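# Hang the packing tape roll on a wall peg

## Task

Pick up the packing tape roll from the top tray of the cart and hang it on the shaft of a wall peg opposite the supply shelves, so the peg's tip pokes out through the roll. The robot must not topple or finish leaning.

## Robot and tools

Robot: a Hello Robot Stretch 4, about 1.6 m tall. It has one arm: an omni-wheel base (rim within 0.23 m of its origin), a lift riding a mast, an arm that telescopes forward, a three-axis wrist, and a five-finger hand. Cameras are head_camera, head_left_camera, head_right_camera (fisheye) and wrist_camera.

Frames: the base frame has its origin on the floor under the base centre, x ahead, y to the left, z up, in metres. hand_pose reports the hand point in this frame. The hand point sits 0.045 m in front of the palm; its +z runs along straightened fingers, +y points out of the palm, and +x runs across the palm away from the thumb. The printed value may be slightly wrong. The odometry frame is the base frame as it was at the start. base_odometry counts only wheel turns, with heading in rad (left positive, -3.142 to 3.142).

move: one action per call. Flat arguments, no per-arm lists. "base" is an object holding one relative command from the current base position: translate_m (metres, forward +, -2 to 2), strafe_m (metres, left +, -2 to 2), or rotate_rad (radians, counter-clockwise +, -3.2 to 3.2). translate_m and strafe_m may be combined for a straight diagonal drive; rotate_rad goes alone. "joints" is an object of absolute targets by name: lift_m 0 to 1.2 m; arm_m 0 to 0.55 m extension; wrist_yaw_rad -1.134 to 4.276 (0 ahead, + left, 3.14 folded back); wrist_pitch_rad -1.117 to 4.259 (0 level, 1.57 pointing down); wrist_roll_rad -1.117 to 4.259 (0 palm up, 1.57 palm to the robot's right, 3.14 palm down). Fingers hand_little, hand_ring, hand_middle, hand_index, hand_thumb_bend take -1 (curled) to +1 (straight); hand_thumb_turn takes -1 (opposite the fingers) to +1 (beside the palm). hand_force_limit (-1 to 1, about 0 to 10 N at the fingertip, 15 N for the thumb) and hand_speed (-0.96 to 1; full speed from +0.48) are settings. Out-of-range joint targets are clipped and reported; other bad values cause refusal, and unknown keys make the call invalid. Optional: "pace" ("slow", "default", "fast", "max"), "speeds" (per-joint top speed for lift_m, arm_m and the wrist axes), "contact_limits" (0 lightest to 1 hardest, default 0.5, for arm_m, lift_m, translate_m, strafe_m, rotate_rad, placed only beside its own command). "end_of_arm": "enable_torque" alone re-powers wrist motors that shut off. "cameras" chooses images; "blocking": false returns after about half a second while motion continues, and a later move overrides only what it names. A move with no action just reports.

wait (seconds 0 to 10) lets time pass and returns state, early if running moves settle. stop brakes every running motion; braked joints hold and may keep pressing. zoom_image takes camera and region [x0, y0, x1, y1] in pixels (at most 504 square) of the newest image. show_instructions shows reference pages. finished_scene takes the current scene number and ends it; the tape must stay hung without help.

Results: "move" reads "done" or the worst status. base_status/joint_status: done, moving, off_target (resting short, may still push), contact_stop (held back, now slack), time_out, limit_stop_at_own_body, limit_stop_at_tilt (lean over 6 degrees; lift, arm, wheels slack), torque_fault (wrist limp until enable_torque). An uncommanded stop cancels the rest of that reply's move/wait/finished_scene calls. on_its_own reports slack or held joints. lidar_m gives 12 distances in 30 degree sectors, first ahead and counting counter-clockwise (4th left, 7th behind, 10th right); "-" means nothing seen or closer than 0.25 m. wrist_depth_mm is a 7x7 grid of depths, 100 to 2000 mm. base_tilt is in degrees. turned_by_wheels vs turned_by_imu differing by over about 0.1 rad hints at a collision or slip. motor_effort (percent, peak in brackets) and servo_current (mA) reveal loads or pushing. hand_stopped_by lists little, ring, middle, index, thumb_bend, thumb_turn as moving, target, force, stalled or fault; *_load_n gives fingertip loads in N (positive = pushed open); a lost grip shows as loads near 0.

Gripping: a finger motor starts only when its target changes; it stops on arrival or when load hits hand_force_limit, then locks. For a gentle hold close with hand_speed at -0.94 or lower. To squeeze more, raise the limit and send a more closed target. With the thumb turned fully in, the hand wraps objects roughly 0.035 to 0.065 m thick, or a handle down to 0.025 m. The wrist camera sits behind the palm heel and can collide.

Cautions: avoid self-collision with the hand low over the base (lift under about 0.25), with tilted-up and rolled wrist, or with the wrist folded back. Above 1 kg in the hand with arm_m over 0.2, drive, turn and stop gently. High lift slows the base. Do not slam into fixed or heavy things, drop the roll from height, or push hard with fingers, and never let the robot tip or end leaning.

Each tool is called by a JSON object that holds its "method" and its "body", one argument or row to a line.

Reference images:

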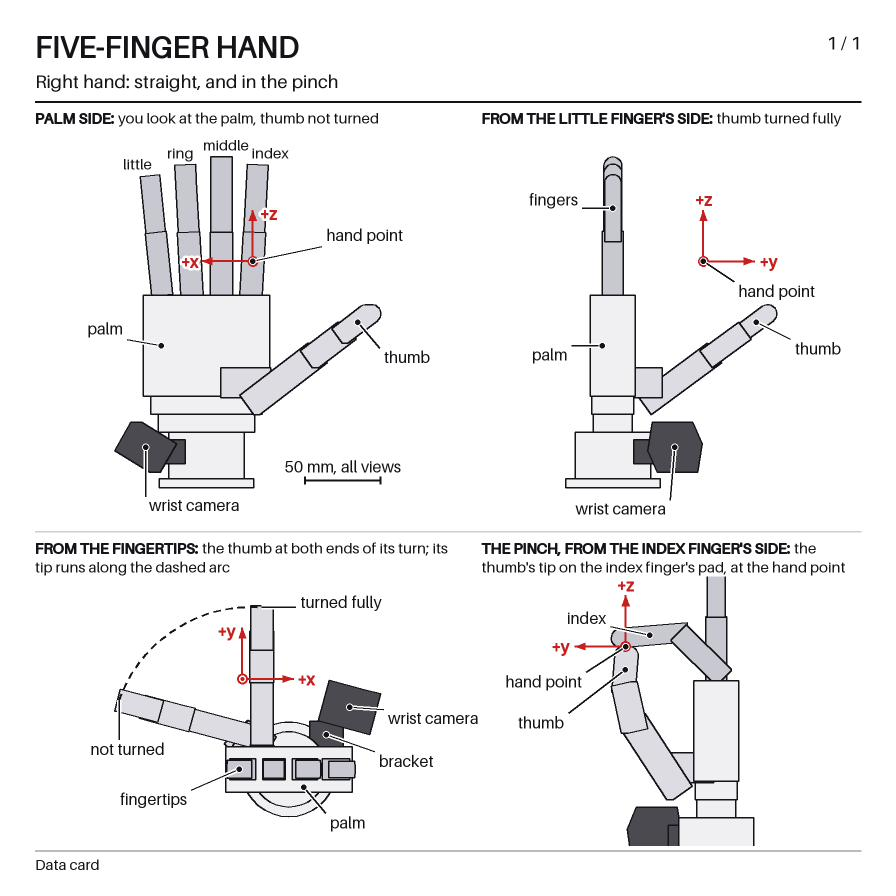

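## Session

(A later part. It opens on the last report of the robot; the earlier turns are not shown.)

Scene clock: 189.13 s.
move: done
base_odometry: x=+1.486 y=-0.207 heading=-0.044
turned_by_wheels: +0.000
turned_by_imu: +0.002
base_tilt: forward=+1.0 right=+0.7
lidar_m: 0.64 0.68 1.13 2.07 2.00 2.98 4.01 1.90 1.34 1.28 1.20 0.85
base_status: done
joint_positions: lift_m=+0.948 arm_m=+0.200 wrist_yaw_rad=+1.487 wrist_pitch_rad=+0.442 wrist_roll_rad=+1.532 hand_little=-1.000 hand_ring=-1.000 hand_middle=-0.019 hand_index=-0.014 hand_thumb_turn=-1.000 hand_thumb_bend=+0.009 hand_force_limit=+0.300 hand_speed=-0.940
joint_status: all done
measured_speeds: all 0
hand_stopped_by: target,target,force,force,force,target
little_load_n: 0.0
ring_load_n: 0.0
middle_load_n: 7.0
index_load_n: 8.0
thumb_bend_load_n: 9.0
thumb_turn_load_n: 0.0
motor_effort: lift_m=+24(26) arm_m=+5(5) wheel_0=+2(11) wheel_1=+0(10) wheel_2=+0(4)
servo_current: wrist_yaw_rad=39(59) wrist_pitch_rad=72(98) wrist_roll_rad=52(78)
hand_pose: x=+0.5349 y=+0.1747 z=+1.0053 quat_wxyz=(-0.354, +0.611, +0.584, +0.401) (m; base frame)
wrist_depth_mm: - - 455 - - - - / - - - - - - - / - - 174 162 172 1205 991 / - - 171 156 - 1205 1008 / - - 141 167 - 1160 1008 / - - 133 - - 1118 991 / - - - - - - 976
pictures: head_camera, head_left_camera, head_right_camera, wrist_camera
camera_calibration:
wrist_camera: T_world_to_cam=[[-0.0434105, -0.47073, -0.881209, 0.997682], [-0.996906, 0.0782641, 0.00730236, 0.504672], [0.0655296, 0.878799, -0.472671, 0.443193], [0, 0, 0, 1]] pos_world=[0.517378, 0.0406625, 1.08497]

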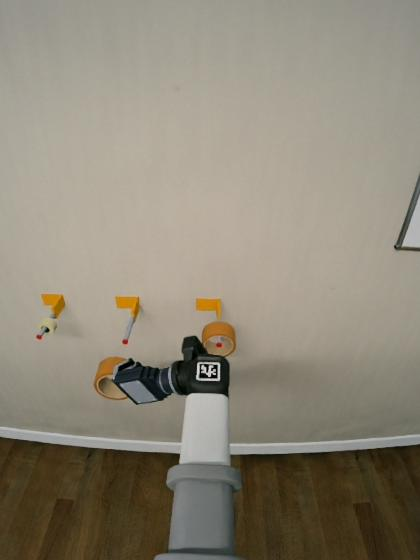

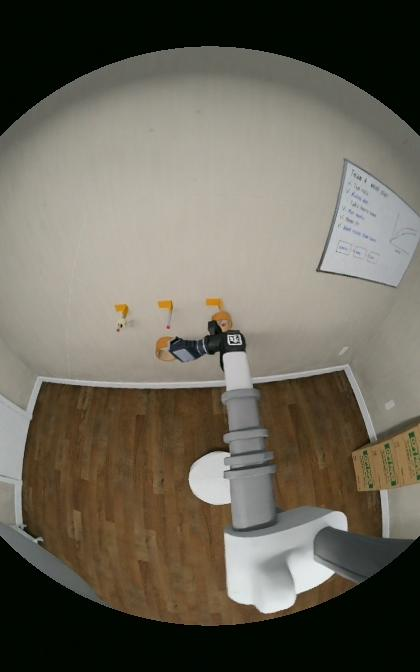

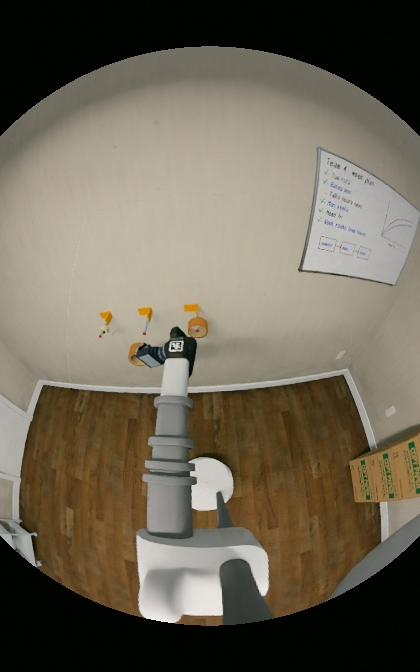

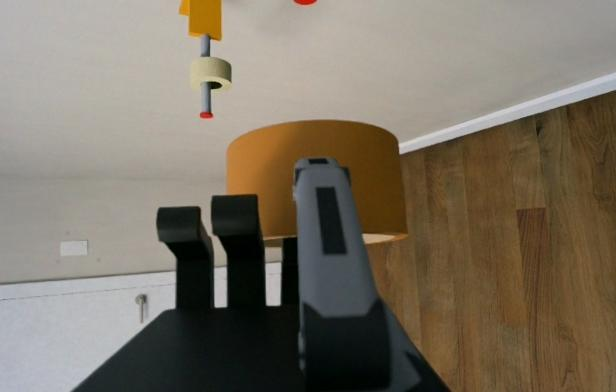

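{"method": "move", "body": {
  "base": {"strafe_m": 0.011},
  "joints": {"lift_m": 0.942, "arm_m": 0.27},
  "pace": "slow",
  "contact_limits": {"arm_m": 0.0},
  "cameras": ["head_camera", "head_left_camera", "head_right_camera", "wrist_camera"]
}}

{"method": "zoom_image", "body": {
  "camera": "head_camera",
  "region": [60, 260, 220, 420]
}}

{"method": "zoom_image", "body": {
  "camera": "head_left_camera",
  "region": [120, 280, 220, 380]
}}

{"method": "zoom_image", "body": {
  "camera": "head_right_camera",
  "region": [90, 280, 190, 380]
}}

Scene clock: 195.63 s.
move: done
base_odometry: x=+1.486 y=-0.196 heading=-0.044
turned_by_wheels: +0.000
turned_by_imu: +0.002
base_tilt: forward=+1.0 right=+0.7
lidar_m: 0.65 0.71 1.15 2.04 2.00 2.94 4.02 1.93 1.37 1.29 1.20 0.84
base_status: done
joint_positions: lift_m=+0.942 arm_m=+0.270 wrist_yaw_rad=+1.487 wrist_pitch_rad=+0.442 wrist_roll_rad=+1.532 hand_little=-1.000 hand_ring=-1.000 hand_middle=-0.019 hand_index=-0.014 hand_thumb_turn=-1.000 hand_thumb_bend=+0.009 hand_force_limit=+0.300 hand_speed=-0.940
joint_status: all done
measured_speeds: all 0
hand_stopped_by: target,target,force,force,force,target
little_load_n: 0.0
ring_load_n: 0.0
middle_load_n: 7.0
index_load_n: 8.0
thumb_bend_load_n: 9.0
thumb_turn_load_n: 0.0
motor_effort: lift_m=+17(24) arm_m=+5(6) wheel_0=-2(8) wheel_1=+0(6) wheel_2=+0(3)
servo_current: wrist_yaw_rad=20(46) wrist_pitch_rad=59(72) wrist_roll_rad=39(52)
contact_limits: arm_m 0
hand_pose: x=+0.6049 y=+0.1747 z=+0.9999 quat_wxyz=(-0.354, +0.611, +0.584, +0.401) (m; base frame)
wrist_depth_mm: - - - - - - - / - - 436 - - - - / - - 410 162 170 1160 991 / - - 167 156 - 1205 991 / - - 141 167 - 1160 976 / - - 133 - - 1118 976 / - - - - - - 991
pictures: head_camera, head_left_camera, head_right_camera, wrist_camera
camera_calibration:
wrist_camera: T_world_to_cam=[[-0.0431944, -0.470827, -0.881168, 0.995794], [-0.996915, 0.0781632, 0.00710396, 0.57472], [0.0655302, 0.878756, -0.47275, 0.436142], [0, 0, 0, 1]] pos_world=[0.587379, 0.0406619, 1.07957]

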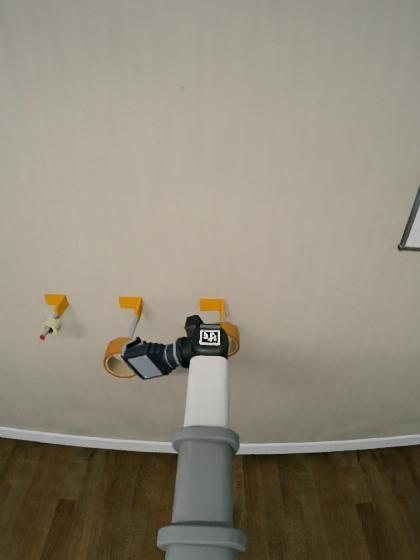

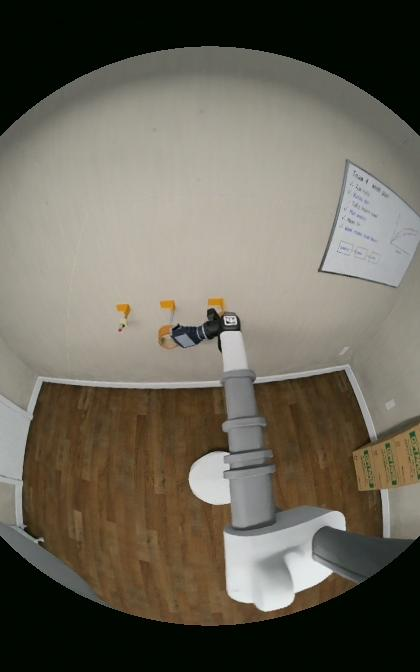

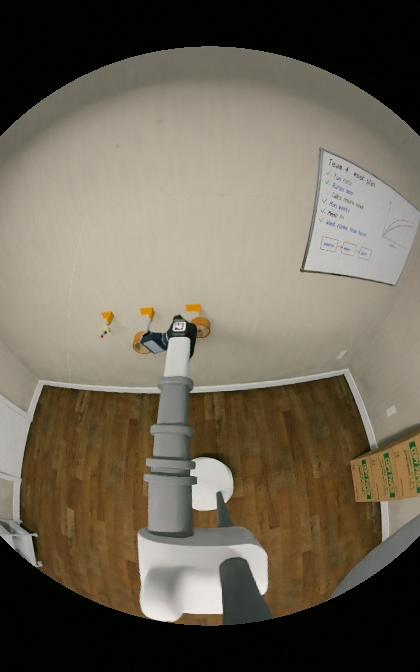

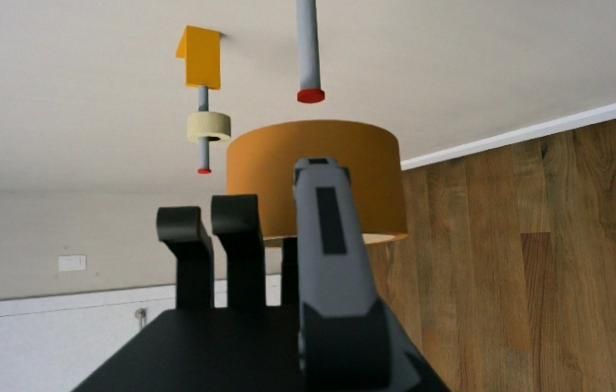

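Scaled by 3.150 from the camera's 420x560 image, which has a finer 1200x1600 frame.

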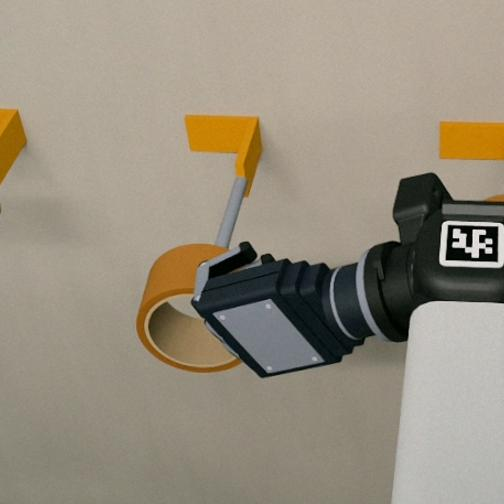

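Scaled by 5.040 from the camera's 420x672 image, which has a finer 600x960 frame.

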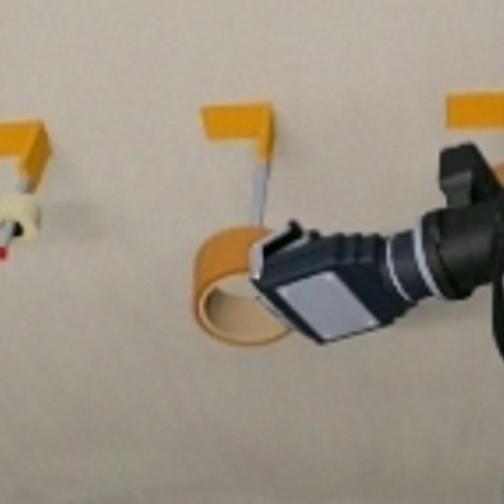

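Scaled by 5.040 from the camera's 420x672 image, which has a finer 600x960 frame.

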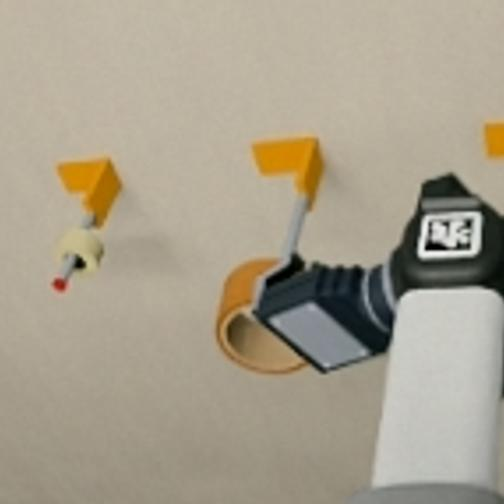

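{"method": "move", "body": {
  "joints": {"arm_m": 0.30},
  "pace": "slow",
  "contact_limits": {"arm_m": 0},
  "cameras": ["wrist_camera", "head_camera"]
}}

Scene clock: 201.97 s.
move: done
base_odometry: x=+1.486 y=-0.196 heading=-0.044
turned_by_wheels: +0.000
turned_by_imu: +0.002
base_tilt: forward=+1.0 right=+0.6
lidar_m: 0.67 0.65 1.15 2.05 2.00 2.94 4.04 1.89 1.34 1.30 1.20 0.85
base_status: not commanded
joint_positions: lift_m=+0.942 arm_m=+0.300 wrist_yaw_rad=+1.487 wrist_pitch_rad=+0.442 wrist_roll_rad=+1.532 hand_little=-1.000 hand_ring=-1.000 hand_middle=-0.019 hand_index=-0.014 hand_thumb_turn=-1.000 hand_thumb_bend=+0.009 hand_force_limit=+0.300 hand_speed=-0.940
joint_status: all done
measured_speeds: all 0
hand_stopped_by: target,target,force,force,force,target
little_load_n: 0.0
ring_load_n: 0.0
middle_load_n: 7.5
index_load_n: 8.0
thumb_bend_load_n: 9.0
thumb_turn_load_n: 0.0
motor_effort: lift_m=+17(17) arm_m=+5(7) wheel_0=-2(2) wheel_1=+0(1) wheel_2=+0(0)
servo_current: wrist_yaw_rad=26(46) wrist_pitch_rad=52(65) wrist_roll_rad=39(52)
contact_limits: arm_m 0
hand_pose: x=+0.6349 y=+0.1747 z=+0.9999 quat_wxyz=(-0.354, +0.611, +0.584, +0.401) (m; base frame)
wrist_depth_mm: - - - - - - - / - - 439 - - - - / - - 183 163 171 - 976 / - - 166 155 - 1182 976 / - - 142 167 - 1160 991 / - - 133 - - 1118 991 / - - - - - - 976
pictures: head_camera, wrist_camera
camera_calibration:
wrist_camera: T_world_to_cam=[[-0.0431944, -0.470827, -0.881168, 0.99709], [-0.996915, 0.0781632, 0.00710396, 0.604627], [0.0655302, 0.878756, -0.47275, 0.434176], [0, 0, 0, 1]] pos_world=[0.617379, 0.0406619, 1.07957]

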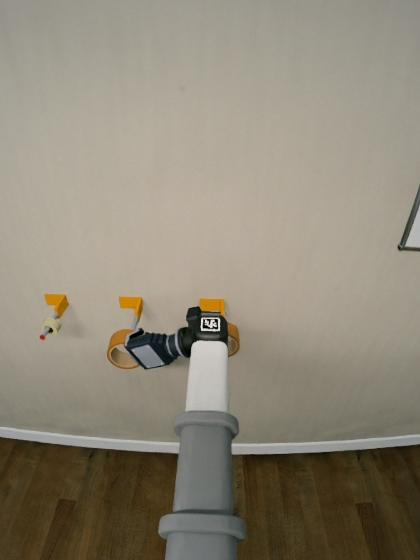

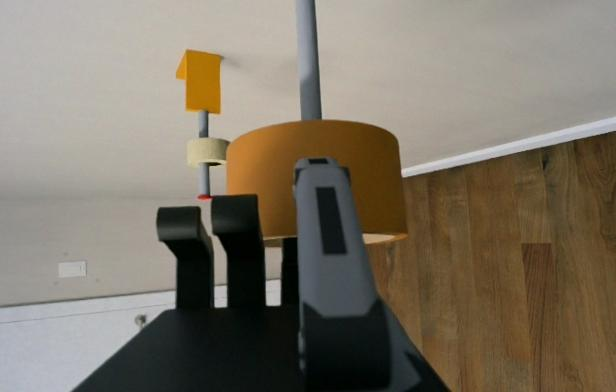

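{"method": "move", "body": {
  "joints": {"arm_m": 0.335},
  "pace": "slow",
  "contact_limits": {"arm_m": 0},
  "cameras": ["wrist_camera"]
}}

{"method": "move", "body": {
  "joints": {"arm_m": 0.362},
  "pace": "slow",
  "contact_limits": {"arm_m": 0},
  "cameras": ["wrist_camera", "head_camera"]
}}

Scene clock: 205.90 s.
move: done
base_odometry: x=+1.486 y=-0.196 heading=-0.044
turned_by_wheels: +0.000
turned_by_imu: +0.002
base_tilt: forward=+1.0 right=+0.7
lidar_m: 0.65 0.70 1.17 2.04 1.99 2.93 3.99 1.92 1.35 1.29 1.22 0.85
base_status: not commanded
joint_positions: lift_m=+0.942 arm_m=+0.335 wrist_yaw_rad=+1.487 wrist_pitch_rad=+0.442 wrist_roll_rad=+1.532 hand_little=-1.000 hand_ring=-1.000 hand_middle=-0.019 hand_index=-0.014 hand_thumb_turn=-1.000 hand_thumb_bend=+0.009 hand_force_limit=+0.300 hand_speed=-0.940
joint_status: all done
measured_speeds: all 0
hand_stopped_by: target,target,force,force,force,target
little_load_n: 0.0
ring_load_n: 0.0
middle_load_n: 7.0
index_load_n: 8.5
thumb_bend_load_n: 9.0
thumb_turn_load_n: 0.5
motor_effort: lift_m=+17(17) arm_m=+5(6) wheel_0=-2(2) wheel_1=+0(1) wheel_2=+0(0)
servo_current: wrist_yaw_rad=20(39) wrist_pitch_rad=59(65) wrist_roll_rad=39(52)
contact_limits: arm_m 0
hand_pose: x=+0.6699 y=+0.1747 z=+0.9999 quat_wxyz=(-0.354, +0.611, +0.584, +0.401) (m; base frame)
wrist_depth_mm: 296 301 297 213 - - - / - - 436 - - - - / - - 427 162 171 - - / - - 119 156 - 1182 991 / - - 142 167 - 1118 991 / - - 133 - - 1098 991 / - - - - - - 976
pictures: wrist_camera
camera_calibration:
wrist_camera: T_world_to_cam=[[-0.0431944, -0.470827, -0.881168, 0.998602], [-0.996915, 0.0781632, 0.00710396, 0.639519], [0.0655302, 0.878756, -0.47275, 0.431882], [0, 0, 0, 1]] pos_world=[0.652379, 0.0406619, 1.07957]

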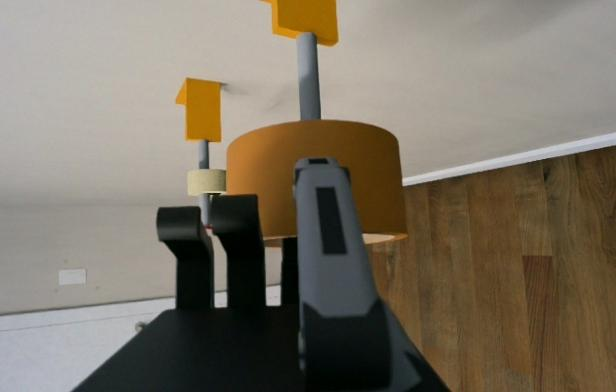

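Scene clock: 207.23 s.
move: done
base_odometry: x=+1.486 y=-0.196 heading=-0.044
turned_by_wheels: +0.000
turned_by_imu: +0.001
base_tilt: forward=+1.0 right=+0.7
lidar_m: 0.65 0.70 1.17 2.06 1.98 2.96 4.03 1.94 1.35 1.28 1.22 0.86
base_status: not commanded
joint_positions: lift_m=+0.942 arm_m=+0.362 wrist_yaw_rad=+1.487 wrist_pitch_rad=+0.442 wrist_roll_rad=+1.532 hand_little=-1.000 hand_ring=-1.000 hand_middle=-0.019 hand_index=-0.014 hand_thumb_turn=-1.000 hand_thumb_bend=+0.009 hand_force_limit=+0.300 hand_speed=-0.940
joint_status: all done
measured_speeds: all 0
hand_stopped_by: target,target,force,force,force,target
little_load_n: 0.0
ring_load_n: 0.0
middle_load_n: 7.0
index_load_n: 8.0
thumb_bend_load_n: 9.0
thumb_turn_load_n: 0.5
motor_effort: lift_m=+17(17) arm_m=+5(7) wheel_0=-2(2) wheel_1=+1(1) wheel_2=+0(0)
servo_current: wrist_yaw_rad=26(39) wrist_pitch_rad=59(65) wrist_roll_rad=39(52)
contact_limits: arm_m 0
hand_pose: x=+0.6969 y=+0.1747 z=+0.9999 quat_wxyz=(-0.354, +0.611, +0.584, +0.401) (m; base frame)
wrist_depth_mm: 274 274 270 216 278 282 - / - - - 210 - - - / - - 427 163 171 - - / - - 119 156 - 1182 976 / - - 142 166 - 1160 991 / - - 133 - - 1118 991 / - - - - - - 991
pictures: head_camera, wrist_camera
camera_calibration:
wrist_camera: T_world_to_cam=[[-0.0431944, -0.470827, -0.881168, 0.999768], [-0.996915, 0.0781632, 0.00710396, 0.666436], [0.0655302, 0.878756, -0.47275, 0.430113], [0, 0, 0, 1]] pos_world=[0.679379, 0.0406619, 1.07957]

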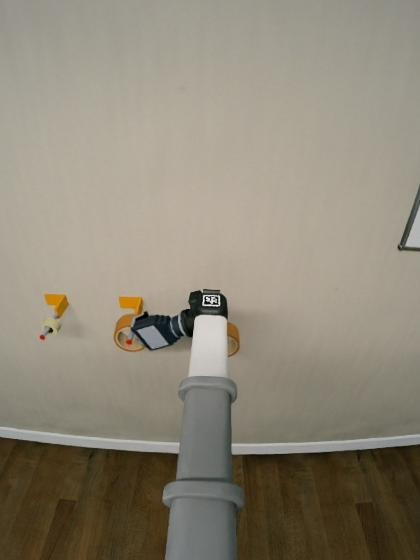

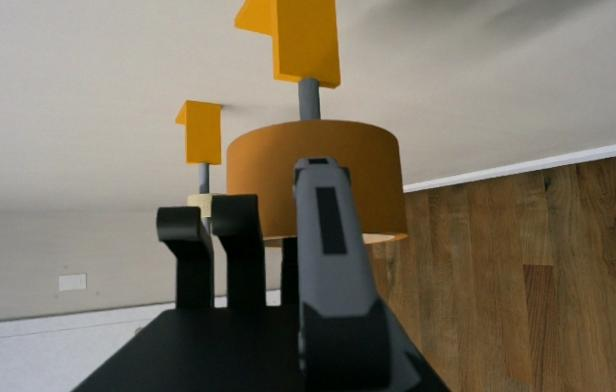

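{"method": "zoom_image", "body": {
  "camera": "head_camera",
  "region": [90, 280, 200, 390]
}}

Scaled by 4.582 from the camera's 420x560 image, which has a finer 1200x1600 frame.

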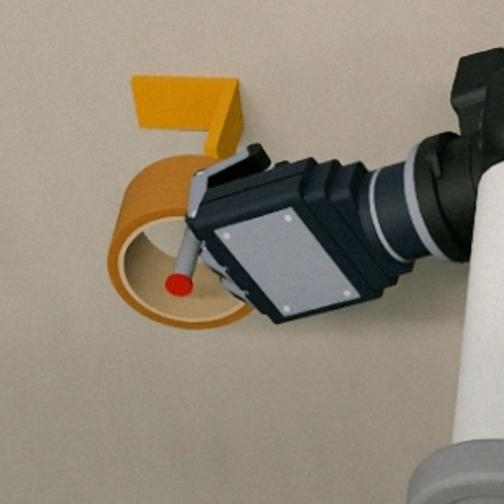

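{"method": "move", "body": {
  "joints": {"arm_m": 0.372},
  "pace": "slow",
  "contact_limits": {"arm_m": 0}
}}

{"method": "move", "body": {
  "joints": {"lift_m": 0.918},
  "speeds": {"lift_m": 0.04},
  "contact_limits": {"lift_m": 0},
  "cameras": ["wrist_camera", "head_camera"]
}}

{"method": "zoom_image", "body": {
  "camera": "head_camera",
  "region": [90, 280, 200, 390]
}}

Scene clock: 211.87 s.
move: done
base_odometry: x=+1.486 y=-0.196 heading=-0.044
turned_by_wheels: +0.000
turned_by_imu: +0.002
base_tilt: forward=+1.0 right=+0.7
lidar_m: 0.66 0.71 1.17 2.06 1.99 2.93 4.00 1.91 1.35 1.29 1.22 0.86
base_status: not commanded
joint_positions: lift_m=+0.942 arm_m=+0.372 wrist_yaw_rad=+1.487 wrist_pitch_rad=+0.442 wrist_roll_rad=+1.532 hand_little=-1.000 hand_ring=-1.000 hand_middle=-0.019 hand_index=-0.014 hand_thumb_turn=-1.000 hand_thumb_bend=+0.009 hand_force_limit=+0.300 hand_speed=-0.940
joint_status: all done
measured_speeds: all 0
hand_stopped_by: target,target,force,force,force,target
little_load_n: 0.0
ring_load_n: 0.0
middle_load_n: 7.5
index_load_n: 8.0
thumb_bend_load_n: 9.0
thumb_turn_load_n: 0.5
motor_effort: lift_m=+17(17) arm_m=+5(6) wheel_0=-2(2) wheel_1=+1(1) wheel_2=+0(0)
servo_current: wrist_yaw_rad=33(39) wrist_pitch_rad=65(65) wrist_roll_rad=46(46)
contact_limits: arm_m 0
hand_pose: x=+0.7069 y=+0.1747 z=+0.9999 quat_wxyz=(-0.354, +0.611, +0.584, +0.401) (m; base frame)
wrist_depth_mm: 257 257 264 217 274 279 281 / - - - 208 - - - / - - 427 163 171 - - / - - 119 155 - 1205 991 / - - 141 167 - 1160 991 / - - 133 - - 1118 991 / - - - - - - 960
pictures: none

Scene clock: 212.90 s.
move: done
base_odometry: x=+1.486 y=-0.196 heading=-0.044
turned_by_wheels: +0.000
turned_by_imu: +0.000
base_tilt: forward=+1.0 right=+0.7
lidar_m: 0.66 0.72 1.16 2.06 2.00 2.97 4.01 1.92 1.35 1.30 1.20 0.84
base_status: not commanded
joint_positions: lift_m=+0.918 arm_m=+0.372 wrist_yaw_rad=+1.487 wrist_pitch_rad=+0.443 wrist_roll_rad=+1.532 hand_little=-1.000 hand_ring=-1.000 hand_middle=-0.019 hand_index=-0.014 hand_thumb_turn=-1.000 hand_thumb_bend=+0.009 hand_force_limit=+0.300 hand_speed=-0.940
joint_status: all done
measured_speeds: all 0
hand_stopped_by: target,target,force,force,force,target
little_load_n: 0.0
ring_load_n: 0.0
middle_load_n: 7.5
index_load_n: 8.0
thumb_bend_load_n: 9.0
thumb_turn_load_n: 0.5
motor_effort: lift_m=+17(17) arm_m=+5(5) wheel_0=-2(2) wheel_1=+0(1) wheel_2=+0(0)
servo_current: wrist_yaw_rad=26(39) wrist_pitch_rad=59(65) wrist_roll_rad=46(52)
contact_limits: arm_m 0; lift_m 0
hand_pose: x=+0.7069 y=+0.1747 z=+0.9759 quat_wxyz=(-0.354, +0.611, +0.584, +0.401) (m; base frame)
wrist_depth_mm: 257 257 236 243 273 279 281 / - - 193 200 - - - / - - 415 163 170 - - / - - 119 155 - 1160 960 / - - 142 - - 1118 976 / - - 133 - - 1078 960 / - - - - - - 960
pictures: head_camera, wrist_camera
camera_calibration:
wrist_camera: T_world_to_cam=[[-0.0432043, -0.470945, -0.881104, 0.978908], [-0.996915, 0.0781715, 0.00710081, 0.676579], [0.0655332, 0.878692, -0.472869, 0.418191], [0, 0, 0, 1]] pos_world=[0.689379, 0.0406611, 1.05547]

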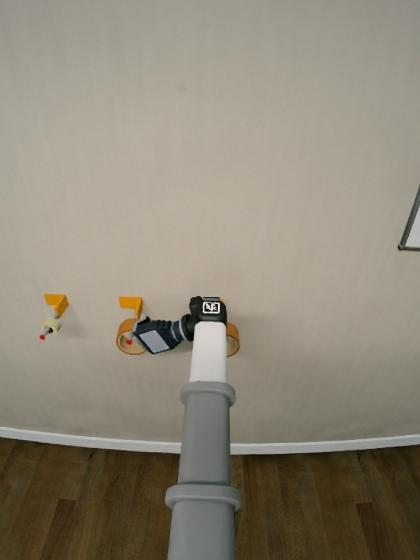

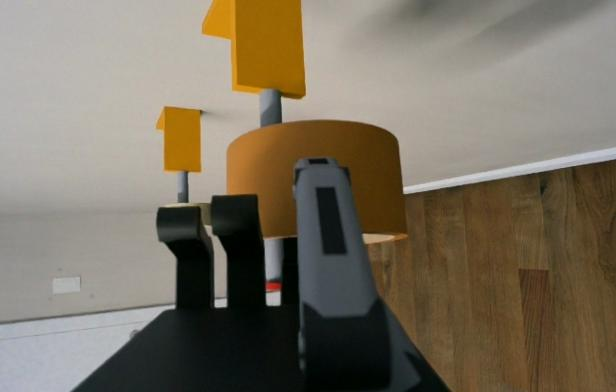

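Scaled by 4.582 from the camera's 420x560 image, which has a finer 1200x1600 frame.

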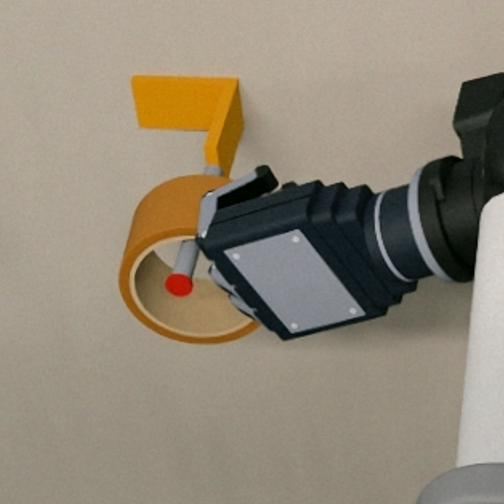

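{"method": "move", "body": {
  "joints": {"lift_m": 0.906},
  "speeds": {"lift_m": 0.03},
  "contact_limits": {"lift_m": 0},
  "cameras": ["wrist_camera", "head_camera"]
}}

{"method": "zoom_image", "body": {
  "camera": "head_camera",
  "region": [90, 280, 200, 390]
}}

Scene clock: 215.30 s.
move: done
base_odometry: x=+1.486 y=-0.196 heading=-0.044
turned_by_wheels: +0.000
turned_by_imu: +0.001
base_tilt: forward=+1.0 right=+0.6
lidar_m: 0.65 0.68 1.14 2.04 2.00 2.94 4.03 1.92 1.33 1.28 1.22 0.86
base_status: not commanded
joint_positions: lift_m=+0.906 arm_m=+0.372 wrist_yaw_rad=+1.487 wrist_pitch_rad=+0.443 wrist_roll_rad=+1.531 hand_little=-1.000 hand_ring=-1.000 hand_middle=-0.019 hand_index=-0.014 hand_thumb_turn=-1.000 hand_thumb_bend=+0.009 hand_force_limit=+0.300 hand_speed=-0.940
joint_status: all done
measured_speeds: all 0
hand_stopped_by: target,target,force,force,force,target
little_load_n: 0.0
ring_load_n: 0.0
middle_load_n: 4.0
index_load_n: 10.5
thumb_bend_load_n: 7.5
thumb_turn_load_n: 0.0
motor_effort: lift_m=+16(17) arm_m=+5(5) wheel_0=-2(2) wheel_1=+0(1) wheel_2=+0(0)
servo_current: wrist_yaw_rad=33(46) wrist_pitch_rad=65(72) wrist_roll_rad=46(46)
contact_limits: arm_m 0; lift_m 0
hand_pose: x=+0.7069 y=+0.1748 z=+0.9641 quat_wxyz=(-0.354, +0.611, +0.584, +0.401) (m; base frame)
wrist_depth_mm: 263 258 196 254 270 271 272 / - - 189 - - - - / - 410 415 162 170 - - / - - 119 156 - 1138 946 / - - 142 - - 1098 960 / - - 133 - - 1078 946 / - - - - - - 946
pictures: head_camera, wrist_camera
camera_calibration:
wrist_camera: T_world_to_cam=[[-0.0420927, -0.471035, -0.88111, 0.967755], [-0.996954, 0.0777519, 0.00606129, 0.677799], [0.0656528, 0.878681, -0.472873, 0.412534], [0, 0, 0, 1]] pos_world=[0.689386, 0.0406606, 1.04367]

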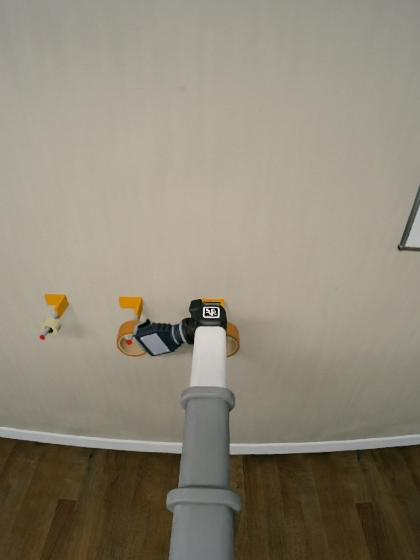

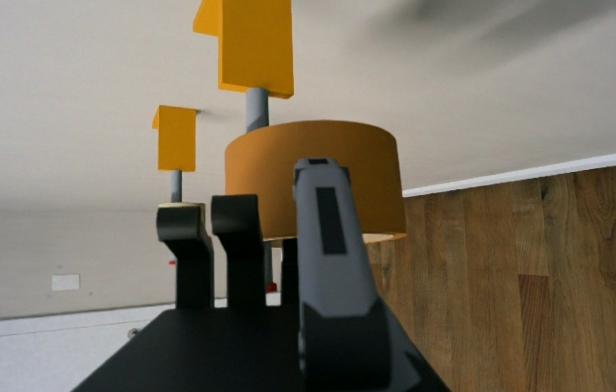

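Scaled by 4.582 from the camera's 420x560 image, which has a finer 1200x1600 frame.

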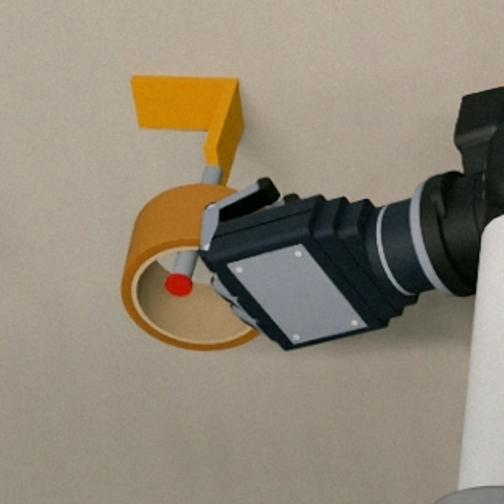

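{"method": "move", "body": {
  "joints": {"lift_m": 0.908},
  "speeds": {"lift_m": 0.03},
  "contact_limits": {"lift_m": 0.3}
}}

{"method": "move", "body": {
  "joints": {"hand_thumb_bend": 0.15, "hand_index": 0.1, "hand_middle": 0.1, "hand_speed": -0.9},
  "cameras": ["wrist_camera", "head_camera"]
}}

{"method": "zoom_image", "body": {
  "camera": "head_camera",
  "region": [90, 280, 200, 390]
}}

Scene clock: 219.83 s.
move: done
base_odometry: x=+1.486 y=-0.196 heading=-0.044
turned_by_wheels: +0.000
turned_by_imu: +0.001
base_tilt: forward=+1.0 right=+0.7
lidar_m: 0.64 0.72 1.16 2.07 2.01 2.94 4.03 1.91 1.34 1.29 1.21 0.85
base_status: not commanded
joint_positions: lift_m=+0.908 arm_m=+0.372 wrist_yaw_rad=+1.487 wrist_pitch_rad=+0.443 wrist_roll_rad=+1.531 hand_little=-1.000 hand_ring=-1.000 hand_middle=-0.019 hand_index=-0.014 hand_thumb_turn=-1.000 hand_thumb_bend=+0.009 hand_force_limit=+0.300 hand_speed=-0.940
joint_status: all done
measured_speeds: all 0
hand_stopped_by: target,target,force,force,force,target
little_load_n: 0.0
ring_load_n: 0.0
middle_load_n: 4.5
index_load_n: 10.0
thumb_bend_load_n: 8.0
thumb_turn_load_n: 0.0
motor_effort: lift_m=+23(23) arm_m=+5(5) wheel_0=-2(2) wheel_1=+1(1) wheel_2=+0(0)
servo_current: wrist_yaw_rad=33(39) wrist_pitch_rad=65(65) wrist_roll_rad=39(52)
contact_limits: arm_m 0; lift_m 0.3
hand_pose: x=+0.7069 y=+0.1748 z=+0.9655 quat_wxyz=(-0.354, +0.611, +0.584, +0.401) (m; base frame)
wrist_depth_mm: 263 258 196 254 271 273 273 / - - 190 - - - - / - 415 415 163 172 - - / - - 119 156 - 1138 960 / - - 142 - - 1118 960 / - - 133 - - 1078 946 / - - - - - - 946
pictures: none

Scene clock: 221.30 s.
move: done
base_odometry: x=+1.486 y=-0.196 heading=-0.044
turned_by_wheels: +0.000
turned_by_imu: +0.001
base_tilt: forward=+1.0 right=+0.6
lidar_m: 0.64 0.69 1.13 2.05 2.01 2.93 4.02 1.91 1.34 1.29 1.20 0.85
base_status: not commanded
joint_positions: lift_m=+0.908 arm_m=+0.372 wrist_yaw_rad=+1.487 wrist_pitch_rad=+0.443 wrist_roll_rad=+1.531 hand_little=-1.000 hand_ring=-1.000 hand_middle=+0.100 hand_index=+0.100 hand_thumb_turn=-1.000 hand_thumb_bend=+0.150 hand_force_limit=+0.300 hand_speed=-0.900
joint_status: all done
measured_speeds: all 0
hand_stopped_by: target,target,target,target,target,target
little_load_n: 0.0
ring_load_n: 0.0
middle_load_n: 0.0
index_load_n: 0.0
thumb_bend_load_n: 0.0
thumb_turn_load_n: 0.5
motor_effort: lift_m=+23(24) arm_m=+5(5) wheel_0=-2(2) wheel_1=+0(1) wheel_2=+0(0)
servo_current: wrist_yaw_rad=20(46) wrist_pitch_rad=65(65) wrist_roll_rad=39(46)
contact_limits: arm_m 0; lift_m 0.3
hand_pose: x=+0.7069 y=+0.1748 z=+0.9655 quat_wxyz=(-0.354, +0.611, +0.584, +0.401) (m; base frame)
wrist_depth_mm: 249 257 198 254 273 277 279 / 293 - 190 - - - - / - 407 188 163 174 - - / - - 119 158 - 1160 960 / - - 141 - - 1098 960 / - - 133 150 - 1060 960 / - - - - - - 946
pictures: head_camera, wrist_camera
camera_calibration:
wrist_camera: T_world_to_cam=[[-0.0420927, -0.471035, -0.88111, 0.968988], [-0.996954, 0.0777519, 0.00606129, 0.677791], [0.0656528, 0.878681, -0.472873, 0.413196], [0, 0, 0, 1]] pos_world=[0.689386, 0.0406606, 1.04507]

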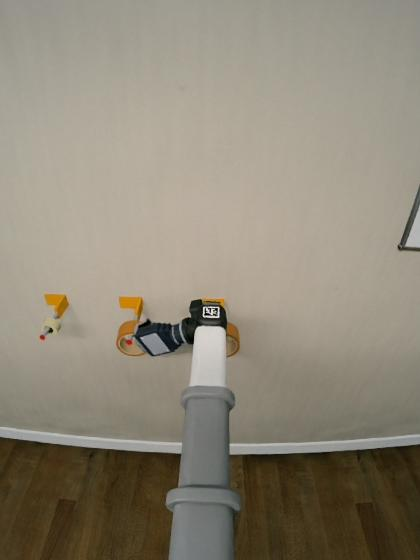

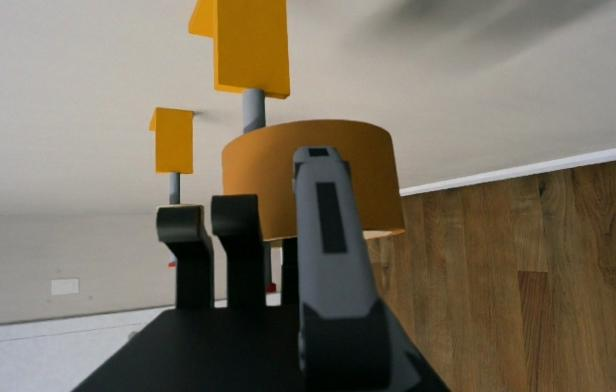

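Scaled by 4.582 from the camera's 420x560 image, which has a finer 1200x1600 frame.

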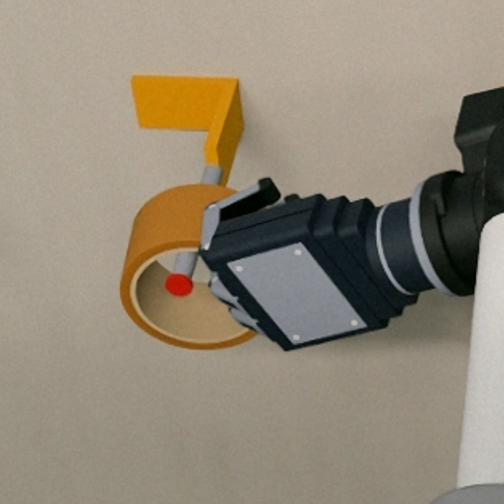

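{"method": "move", "body": {
  "joints": {"hand_thumb_bend": 0.4, "hand_index": 0.17, "hand_middle": 0.17, "hand_speed": -0.85}
}}

{"method": "move", "body": {
  "joints": {"arm_m": 0.34},
  "speeds": {"arm_m": 0.04},
  "cameras": ["wrist_camera", "head_camera"]
}}

{"method": "zoom_image", "body": {
  "camera": "head_camera",
  "region": [90, 280, 200, 390]
}}

Scene clock: 224.60 s.
move: done
base_odometry: x=+1.486 y=-0.196 heading=-0.044
turned_by_wheels: +0.000
turned_by_imu: +0.001
base_tilt: forward=+1.0 right=+0.6
lidar_m: 0.62 0.72 1.17 2.05 2.01 2.94 4.01 1.90 1.36 1.29 1.20 0.84
base_status: not commanded
joint_positions: lift_m=+0.908 arm_m=+0.372 wrist_yaw_rad=+1.487 wrist_pitch_rad=+0.443 wrist_roll_rad=+1.531 hand_little=-1.000 hand_ring=-1.000 hand_middle=+0.170 hand_index=+0.170 hand_thumb_turn=-1.000 hand_thumb_bend=+0.400 hand_force_limit=+0.300 hand_speed=-0.850
joint_status: all done
measured_speeds: all 0
hand_stopped_by: target,target,target,target,target,target
little_load_n: 0.0
ring_load_n: 0.0
middle_load_n: 0.0
index_load_n: 0.0
thumb_bend_load_n: 0.0
thumb_turn_load_n: 0.0
motor_effort: lift_m=+24(24) arm_m=+5(5) wheel_0=-2(2) wheel_1=+1(1) wheel_2=+0(0)
servo_current: wrist_yaw_rad=33(33) wrist_pitch_rad=72(72) wrist_roll_rad=39(52)
contact_limits: arm_m 0; lift_m 0.3
hand_pose: x=+0.7069 y=+0.1748 z=+0.9655 quat_wxyz=(-0.354, +0.611, +0.584, +0.401) (m; base frame)
wrist_depth_mm: 248 258 198 254 273 277 278 / 294 - 191 - - - - / - 410 188 122 - - - / - - 119 - - 1160 960 / - - 142 - - 1118 960 / - - 133 151 - 1078 946 / - - - - - - 960
pictures: none

Scene clock: 225.77 s.
move: done
base_odometry: x=+1.486 y=-0.196 heading=-0.044
turned_by_wheels: +0.000
turned_by_imu: +0.000
base_tilt: forward=+0.9 right=+0.6
lidar_m: 0.63 0.77 1.15 2.06 2.01 2.94 4.00 1.91 1.34 1.29 1.19 0.85
base_status: not commanded
joint_positions: lift_m=+0.908 arm_m=+0.340 wrist_yaw_rad=+1.487 wrist_pitch_rad=+0.443 wrist_roll_rad=+1.531 hand_little=-1.000 hand_ring=-1.000 hand_middle=+0.170 hand_index=+0.170 hand_thumb_turn=-1.000 hand_thumb_bend=+0.400 hand_force_limit=+0.300 hand_speed=-0.850
joint_status: all done
measured_speeds: all 0
hand_stopped_by: target,target,target,target,target,target
little_load_n: 0.0
ring_load_n: 0.0
middle_load_n: 0.0
index_load_n: 0.0
thumb_bend_load_n: 0.0
thumb_turn_load_n: 0.0
motor_effort: lift_m=+23(24) arm_m=-4(6) wheel_0=-2(2) wheel_1=+0(1) wheel_2=+0(0)
servo_current: wrist_yaw_rad=33(39) wrist_pitch_rad=59(72) wrist_roll_rad=39(46)
contact_limits: lift_m 0.3
hand_pose: x=+0.6750 y=+0.1748 z=+0.9655 quat_wxyz=(-0.354, +0.611, +0.584, +0.401) (m; base frame)
wrist_depth_mm: 286 293 195 206 - - - / - - 179 164 175 - - / - - 177 160 171 - - / - - 119 - - 1182 960 / - - 142 178 - 1118 946 / - - 133 151 - 1078 960 / - - - - - - 946
pictures: head_camera, wrist_camera
camera_calibration:
wrist_camera: T_world_to_cam=[[-0.0420927, -0.471035, -0.88111, 0.967645], [-0.996954, 0.0777519, 0.00606129, 0.645988], [0.0656528, 0.878681, -0.472873, 0.41529], [0, 0, 0, 1]] pos_world=[0.657486, 0.0406606, 1.04507]

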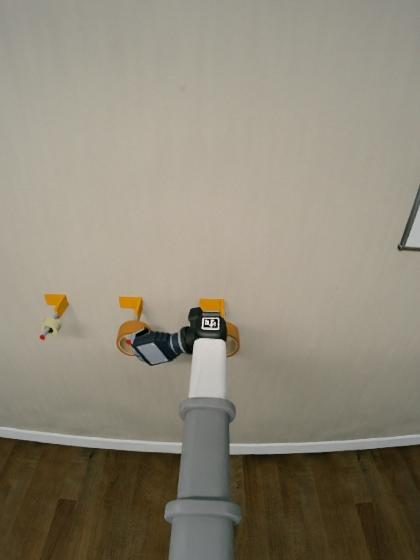

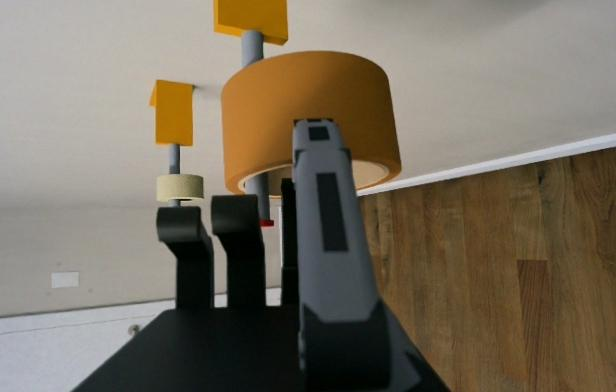

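Scaled by 4.582 from the camera's 420x560 image, which has a finer 1200x1600 frame.

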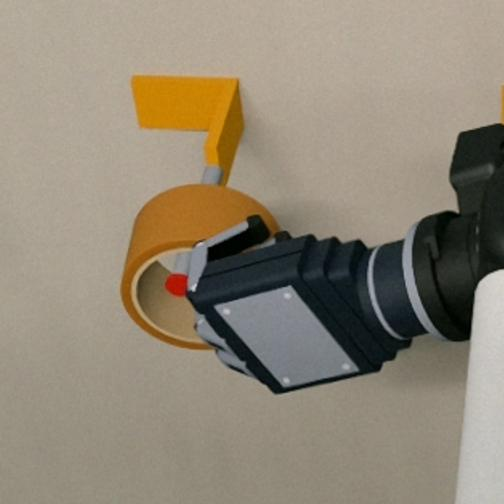

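{"method": "move", "body": {
  "joints": {"arm_m": 0.28},
  "speeds": {"arm_m": 0.06}
}}

{"method": "move", "body": {
  "joints": {"arm_m": 0.15},
  "speeds": {"arm_m": 0.2},
  "cameras": ["wrist_camera", "head_camera"]
}}

{"method": "zoom_image", "body": {
  "camera": "head_camera",
  "region": [90, 280, 200, 390]
}}

Scene clock: 228.47 s.
move: done
base_odometry: x=+1.486 y=-0.196 heading=-0.044
turned_by_wheels: +0.000
turned_by_imu: +0.001
base_tilt: forward=+1.1 right=+0.6
lidar_m: 0.66 0.71 1.15 2.04 2.01 2.92 4.01 1.89 1.37 1.30 1.19 0.85
base_status: not commanded
joint_positions: lift_m=+0.908 arm_m=+0.280 wrist_yaw_rad=+1.487 wrist_pitch_rad=+0.443 wrist_roll_rad=+1.531 hand_little=-1.000 hand_ring=-1.000 hand_middle=+0.170 hand_index=+0.170 hand_thumb_turn=-1.000 hand_thumb_bend=+0.400 hand_force_limit=+0.300 hand_speed=-0.850
joint_status: all done
measured_speeds: all 0
hand_stopped_by: target,target,target,target,target,target
little_load_n: 0.0
ring_load_n: 0.0
middle_load_n: 0.0
index_load_n: 0.0
thumb_bend_load_n: 0.0
thumb_turn_load_n: 0.0
motor_effort: lift_m=+23(24) arm_m=-4(6) wheel_0=-2(2) wheel_1=+0(1) wheel_2=+0(0)
servo_current: wrist_yaw_rad=33(52) wrist_pitch_rad=59(65) wrist_roll_rad=46(52)
contact_limits: lift_m 0.3
hand_pose: x=+0.6150 y=+0.1748 z=+0.9655 quat_wxyz=(-0.354, +0.611, +0.584, +0.401) (m; base frame)
wrist_depth_mm: - - 180 167 178 - - / - - 191 248 - - - / - - - - - 1138 946 / - - 116 - - 1160 960 / - - 141 177 - 1098 960 / - - 133 151 - 1060 946 / - - - - - - 931
pictures: none

Scene clock: 229.90 s.
move: done
base_odometry: x=+1.486 y=-0.196 heading=-0.044
turned_by_wheels: +0.000
turned_by_imu: +0.001
base_tilt: forward=+1.1 right=+0.6
lidar_m: 0.65 0.68 1.16 2.05 1.99 2.93 4.02 1.87 1.34 1.29 1.20 0.86
base_status: not commanded
joint_positions: lift_m=+0.908 arm_m=+0.150 wrist_yaw_rad=+1.487 wrist_pitch_rad=+0.443 wrist_roll_rad=+1.531 hand_little=-1.000 hand_ring=-1.000 hand_middle=+0.170 hand_index=+0.170 hand_thumb_turn=-1.000 hand_thumb_bend=+0.400 hand_force_limit=+0.300 hand_speed=-0.850
joint_status: all done
measured_speeds: all 0
hand_stopped_by: target,target,target,target,target,target
little_load_n: 0.0
ring_load_n: 0.0
middle_load_n: 0.0
index_load_n: 0.0
thumb_bend_load_n: 0.0
thumb_turn_load_n: 0.5
motor_effort: lift_m=+23(24) arm_m=-5(6) wheel_0=-2(2) wheel_1=+0(1) wheel_2=+0(0)
servo_current: wrist_yaw_rad=26(46) wrist_pitch_rad=59(65) wrist_roll_rad=46(52)
contact_limits: lift_m 0.3
hand_pose: x=+0.4850 y=+0.1748 z=+0.9655 quat_wxyz=(-0.354, +0.611, +0.584, +0.401) (m; base frame)
wrist_depth_mm: - - - - - - - / - - - - - - 931 / - - - - - 1160 960 / - - - - - 1160 960 / - - 141 178 - 1098 960 / - - 133 151 - 1060 946 / - - - - - - 946
pictures: head_camera, wrist_camera
camera_calibration:
wrist_camera: T_world_to_cam=[[-0.0420927, -0.471035, -0.88111, 0.959652], [-0.996954, 0.0777519, 0.00606129, 0.456666], [0.0656528, 0.878681, -0.472873, 0.427758], [0, 0, 0, 1]] pos_world=[0.467586, 0.0406606, 1.04507]

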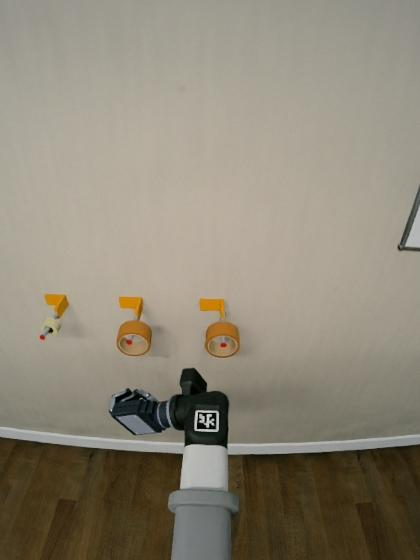

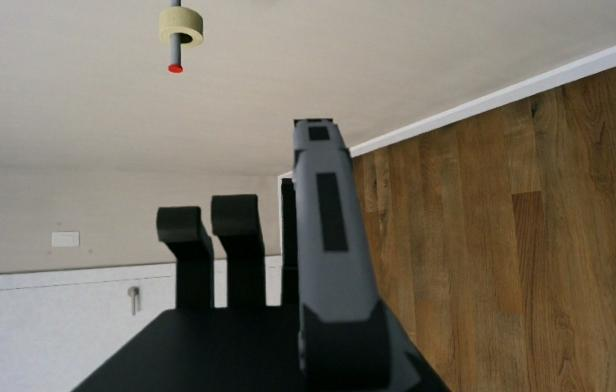

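Scaled by 4.582 from the camera's 420x560 image, which has a finer 1200x1600 frame.

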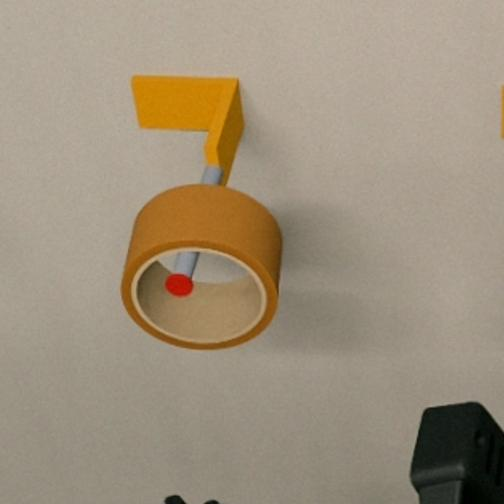

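{"method": "finished_scene", "body": {
  "scene": 1
}}

The scene is finished: the task was done.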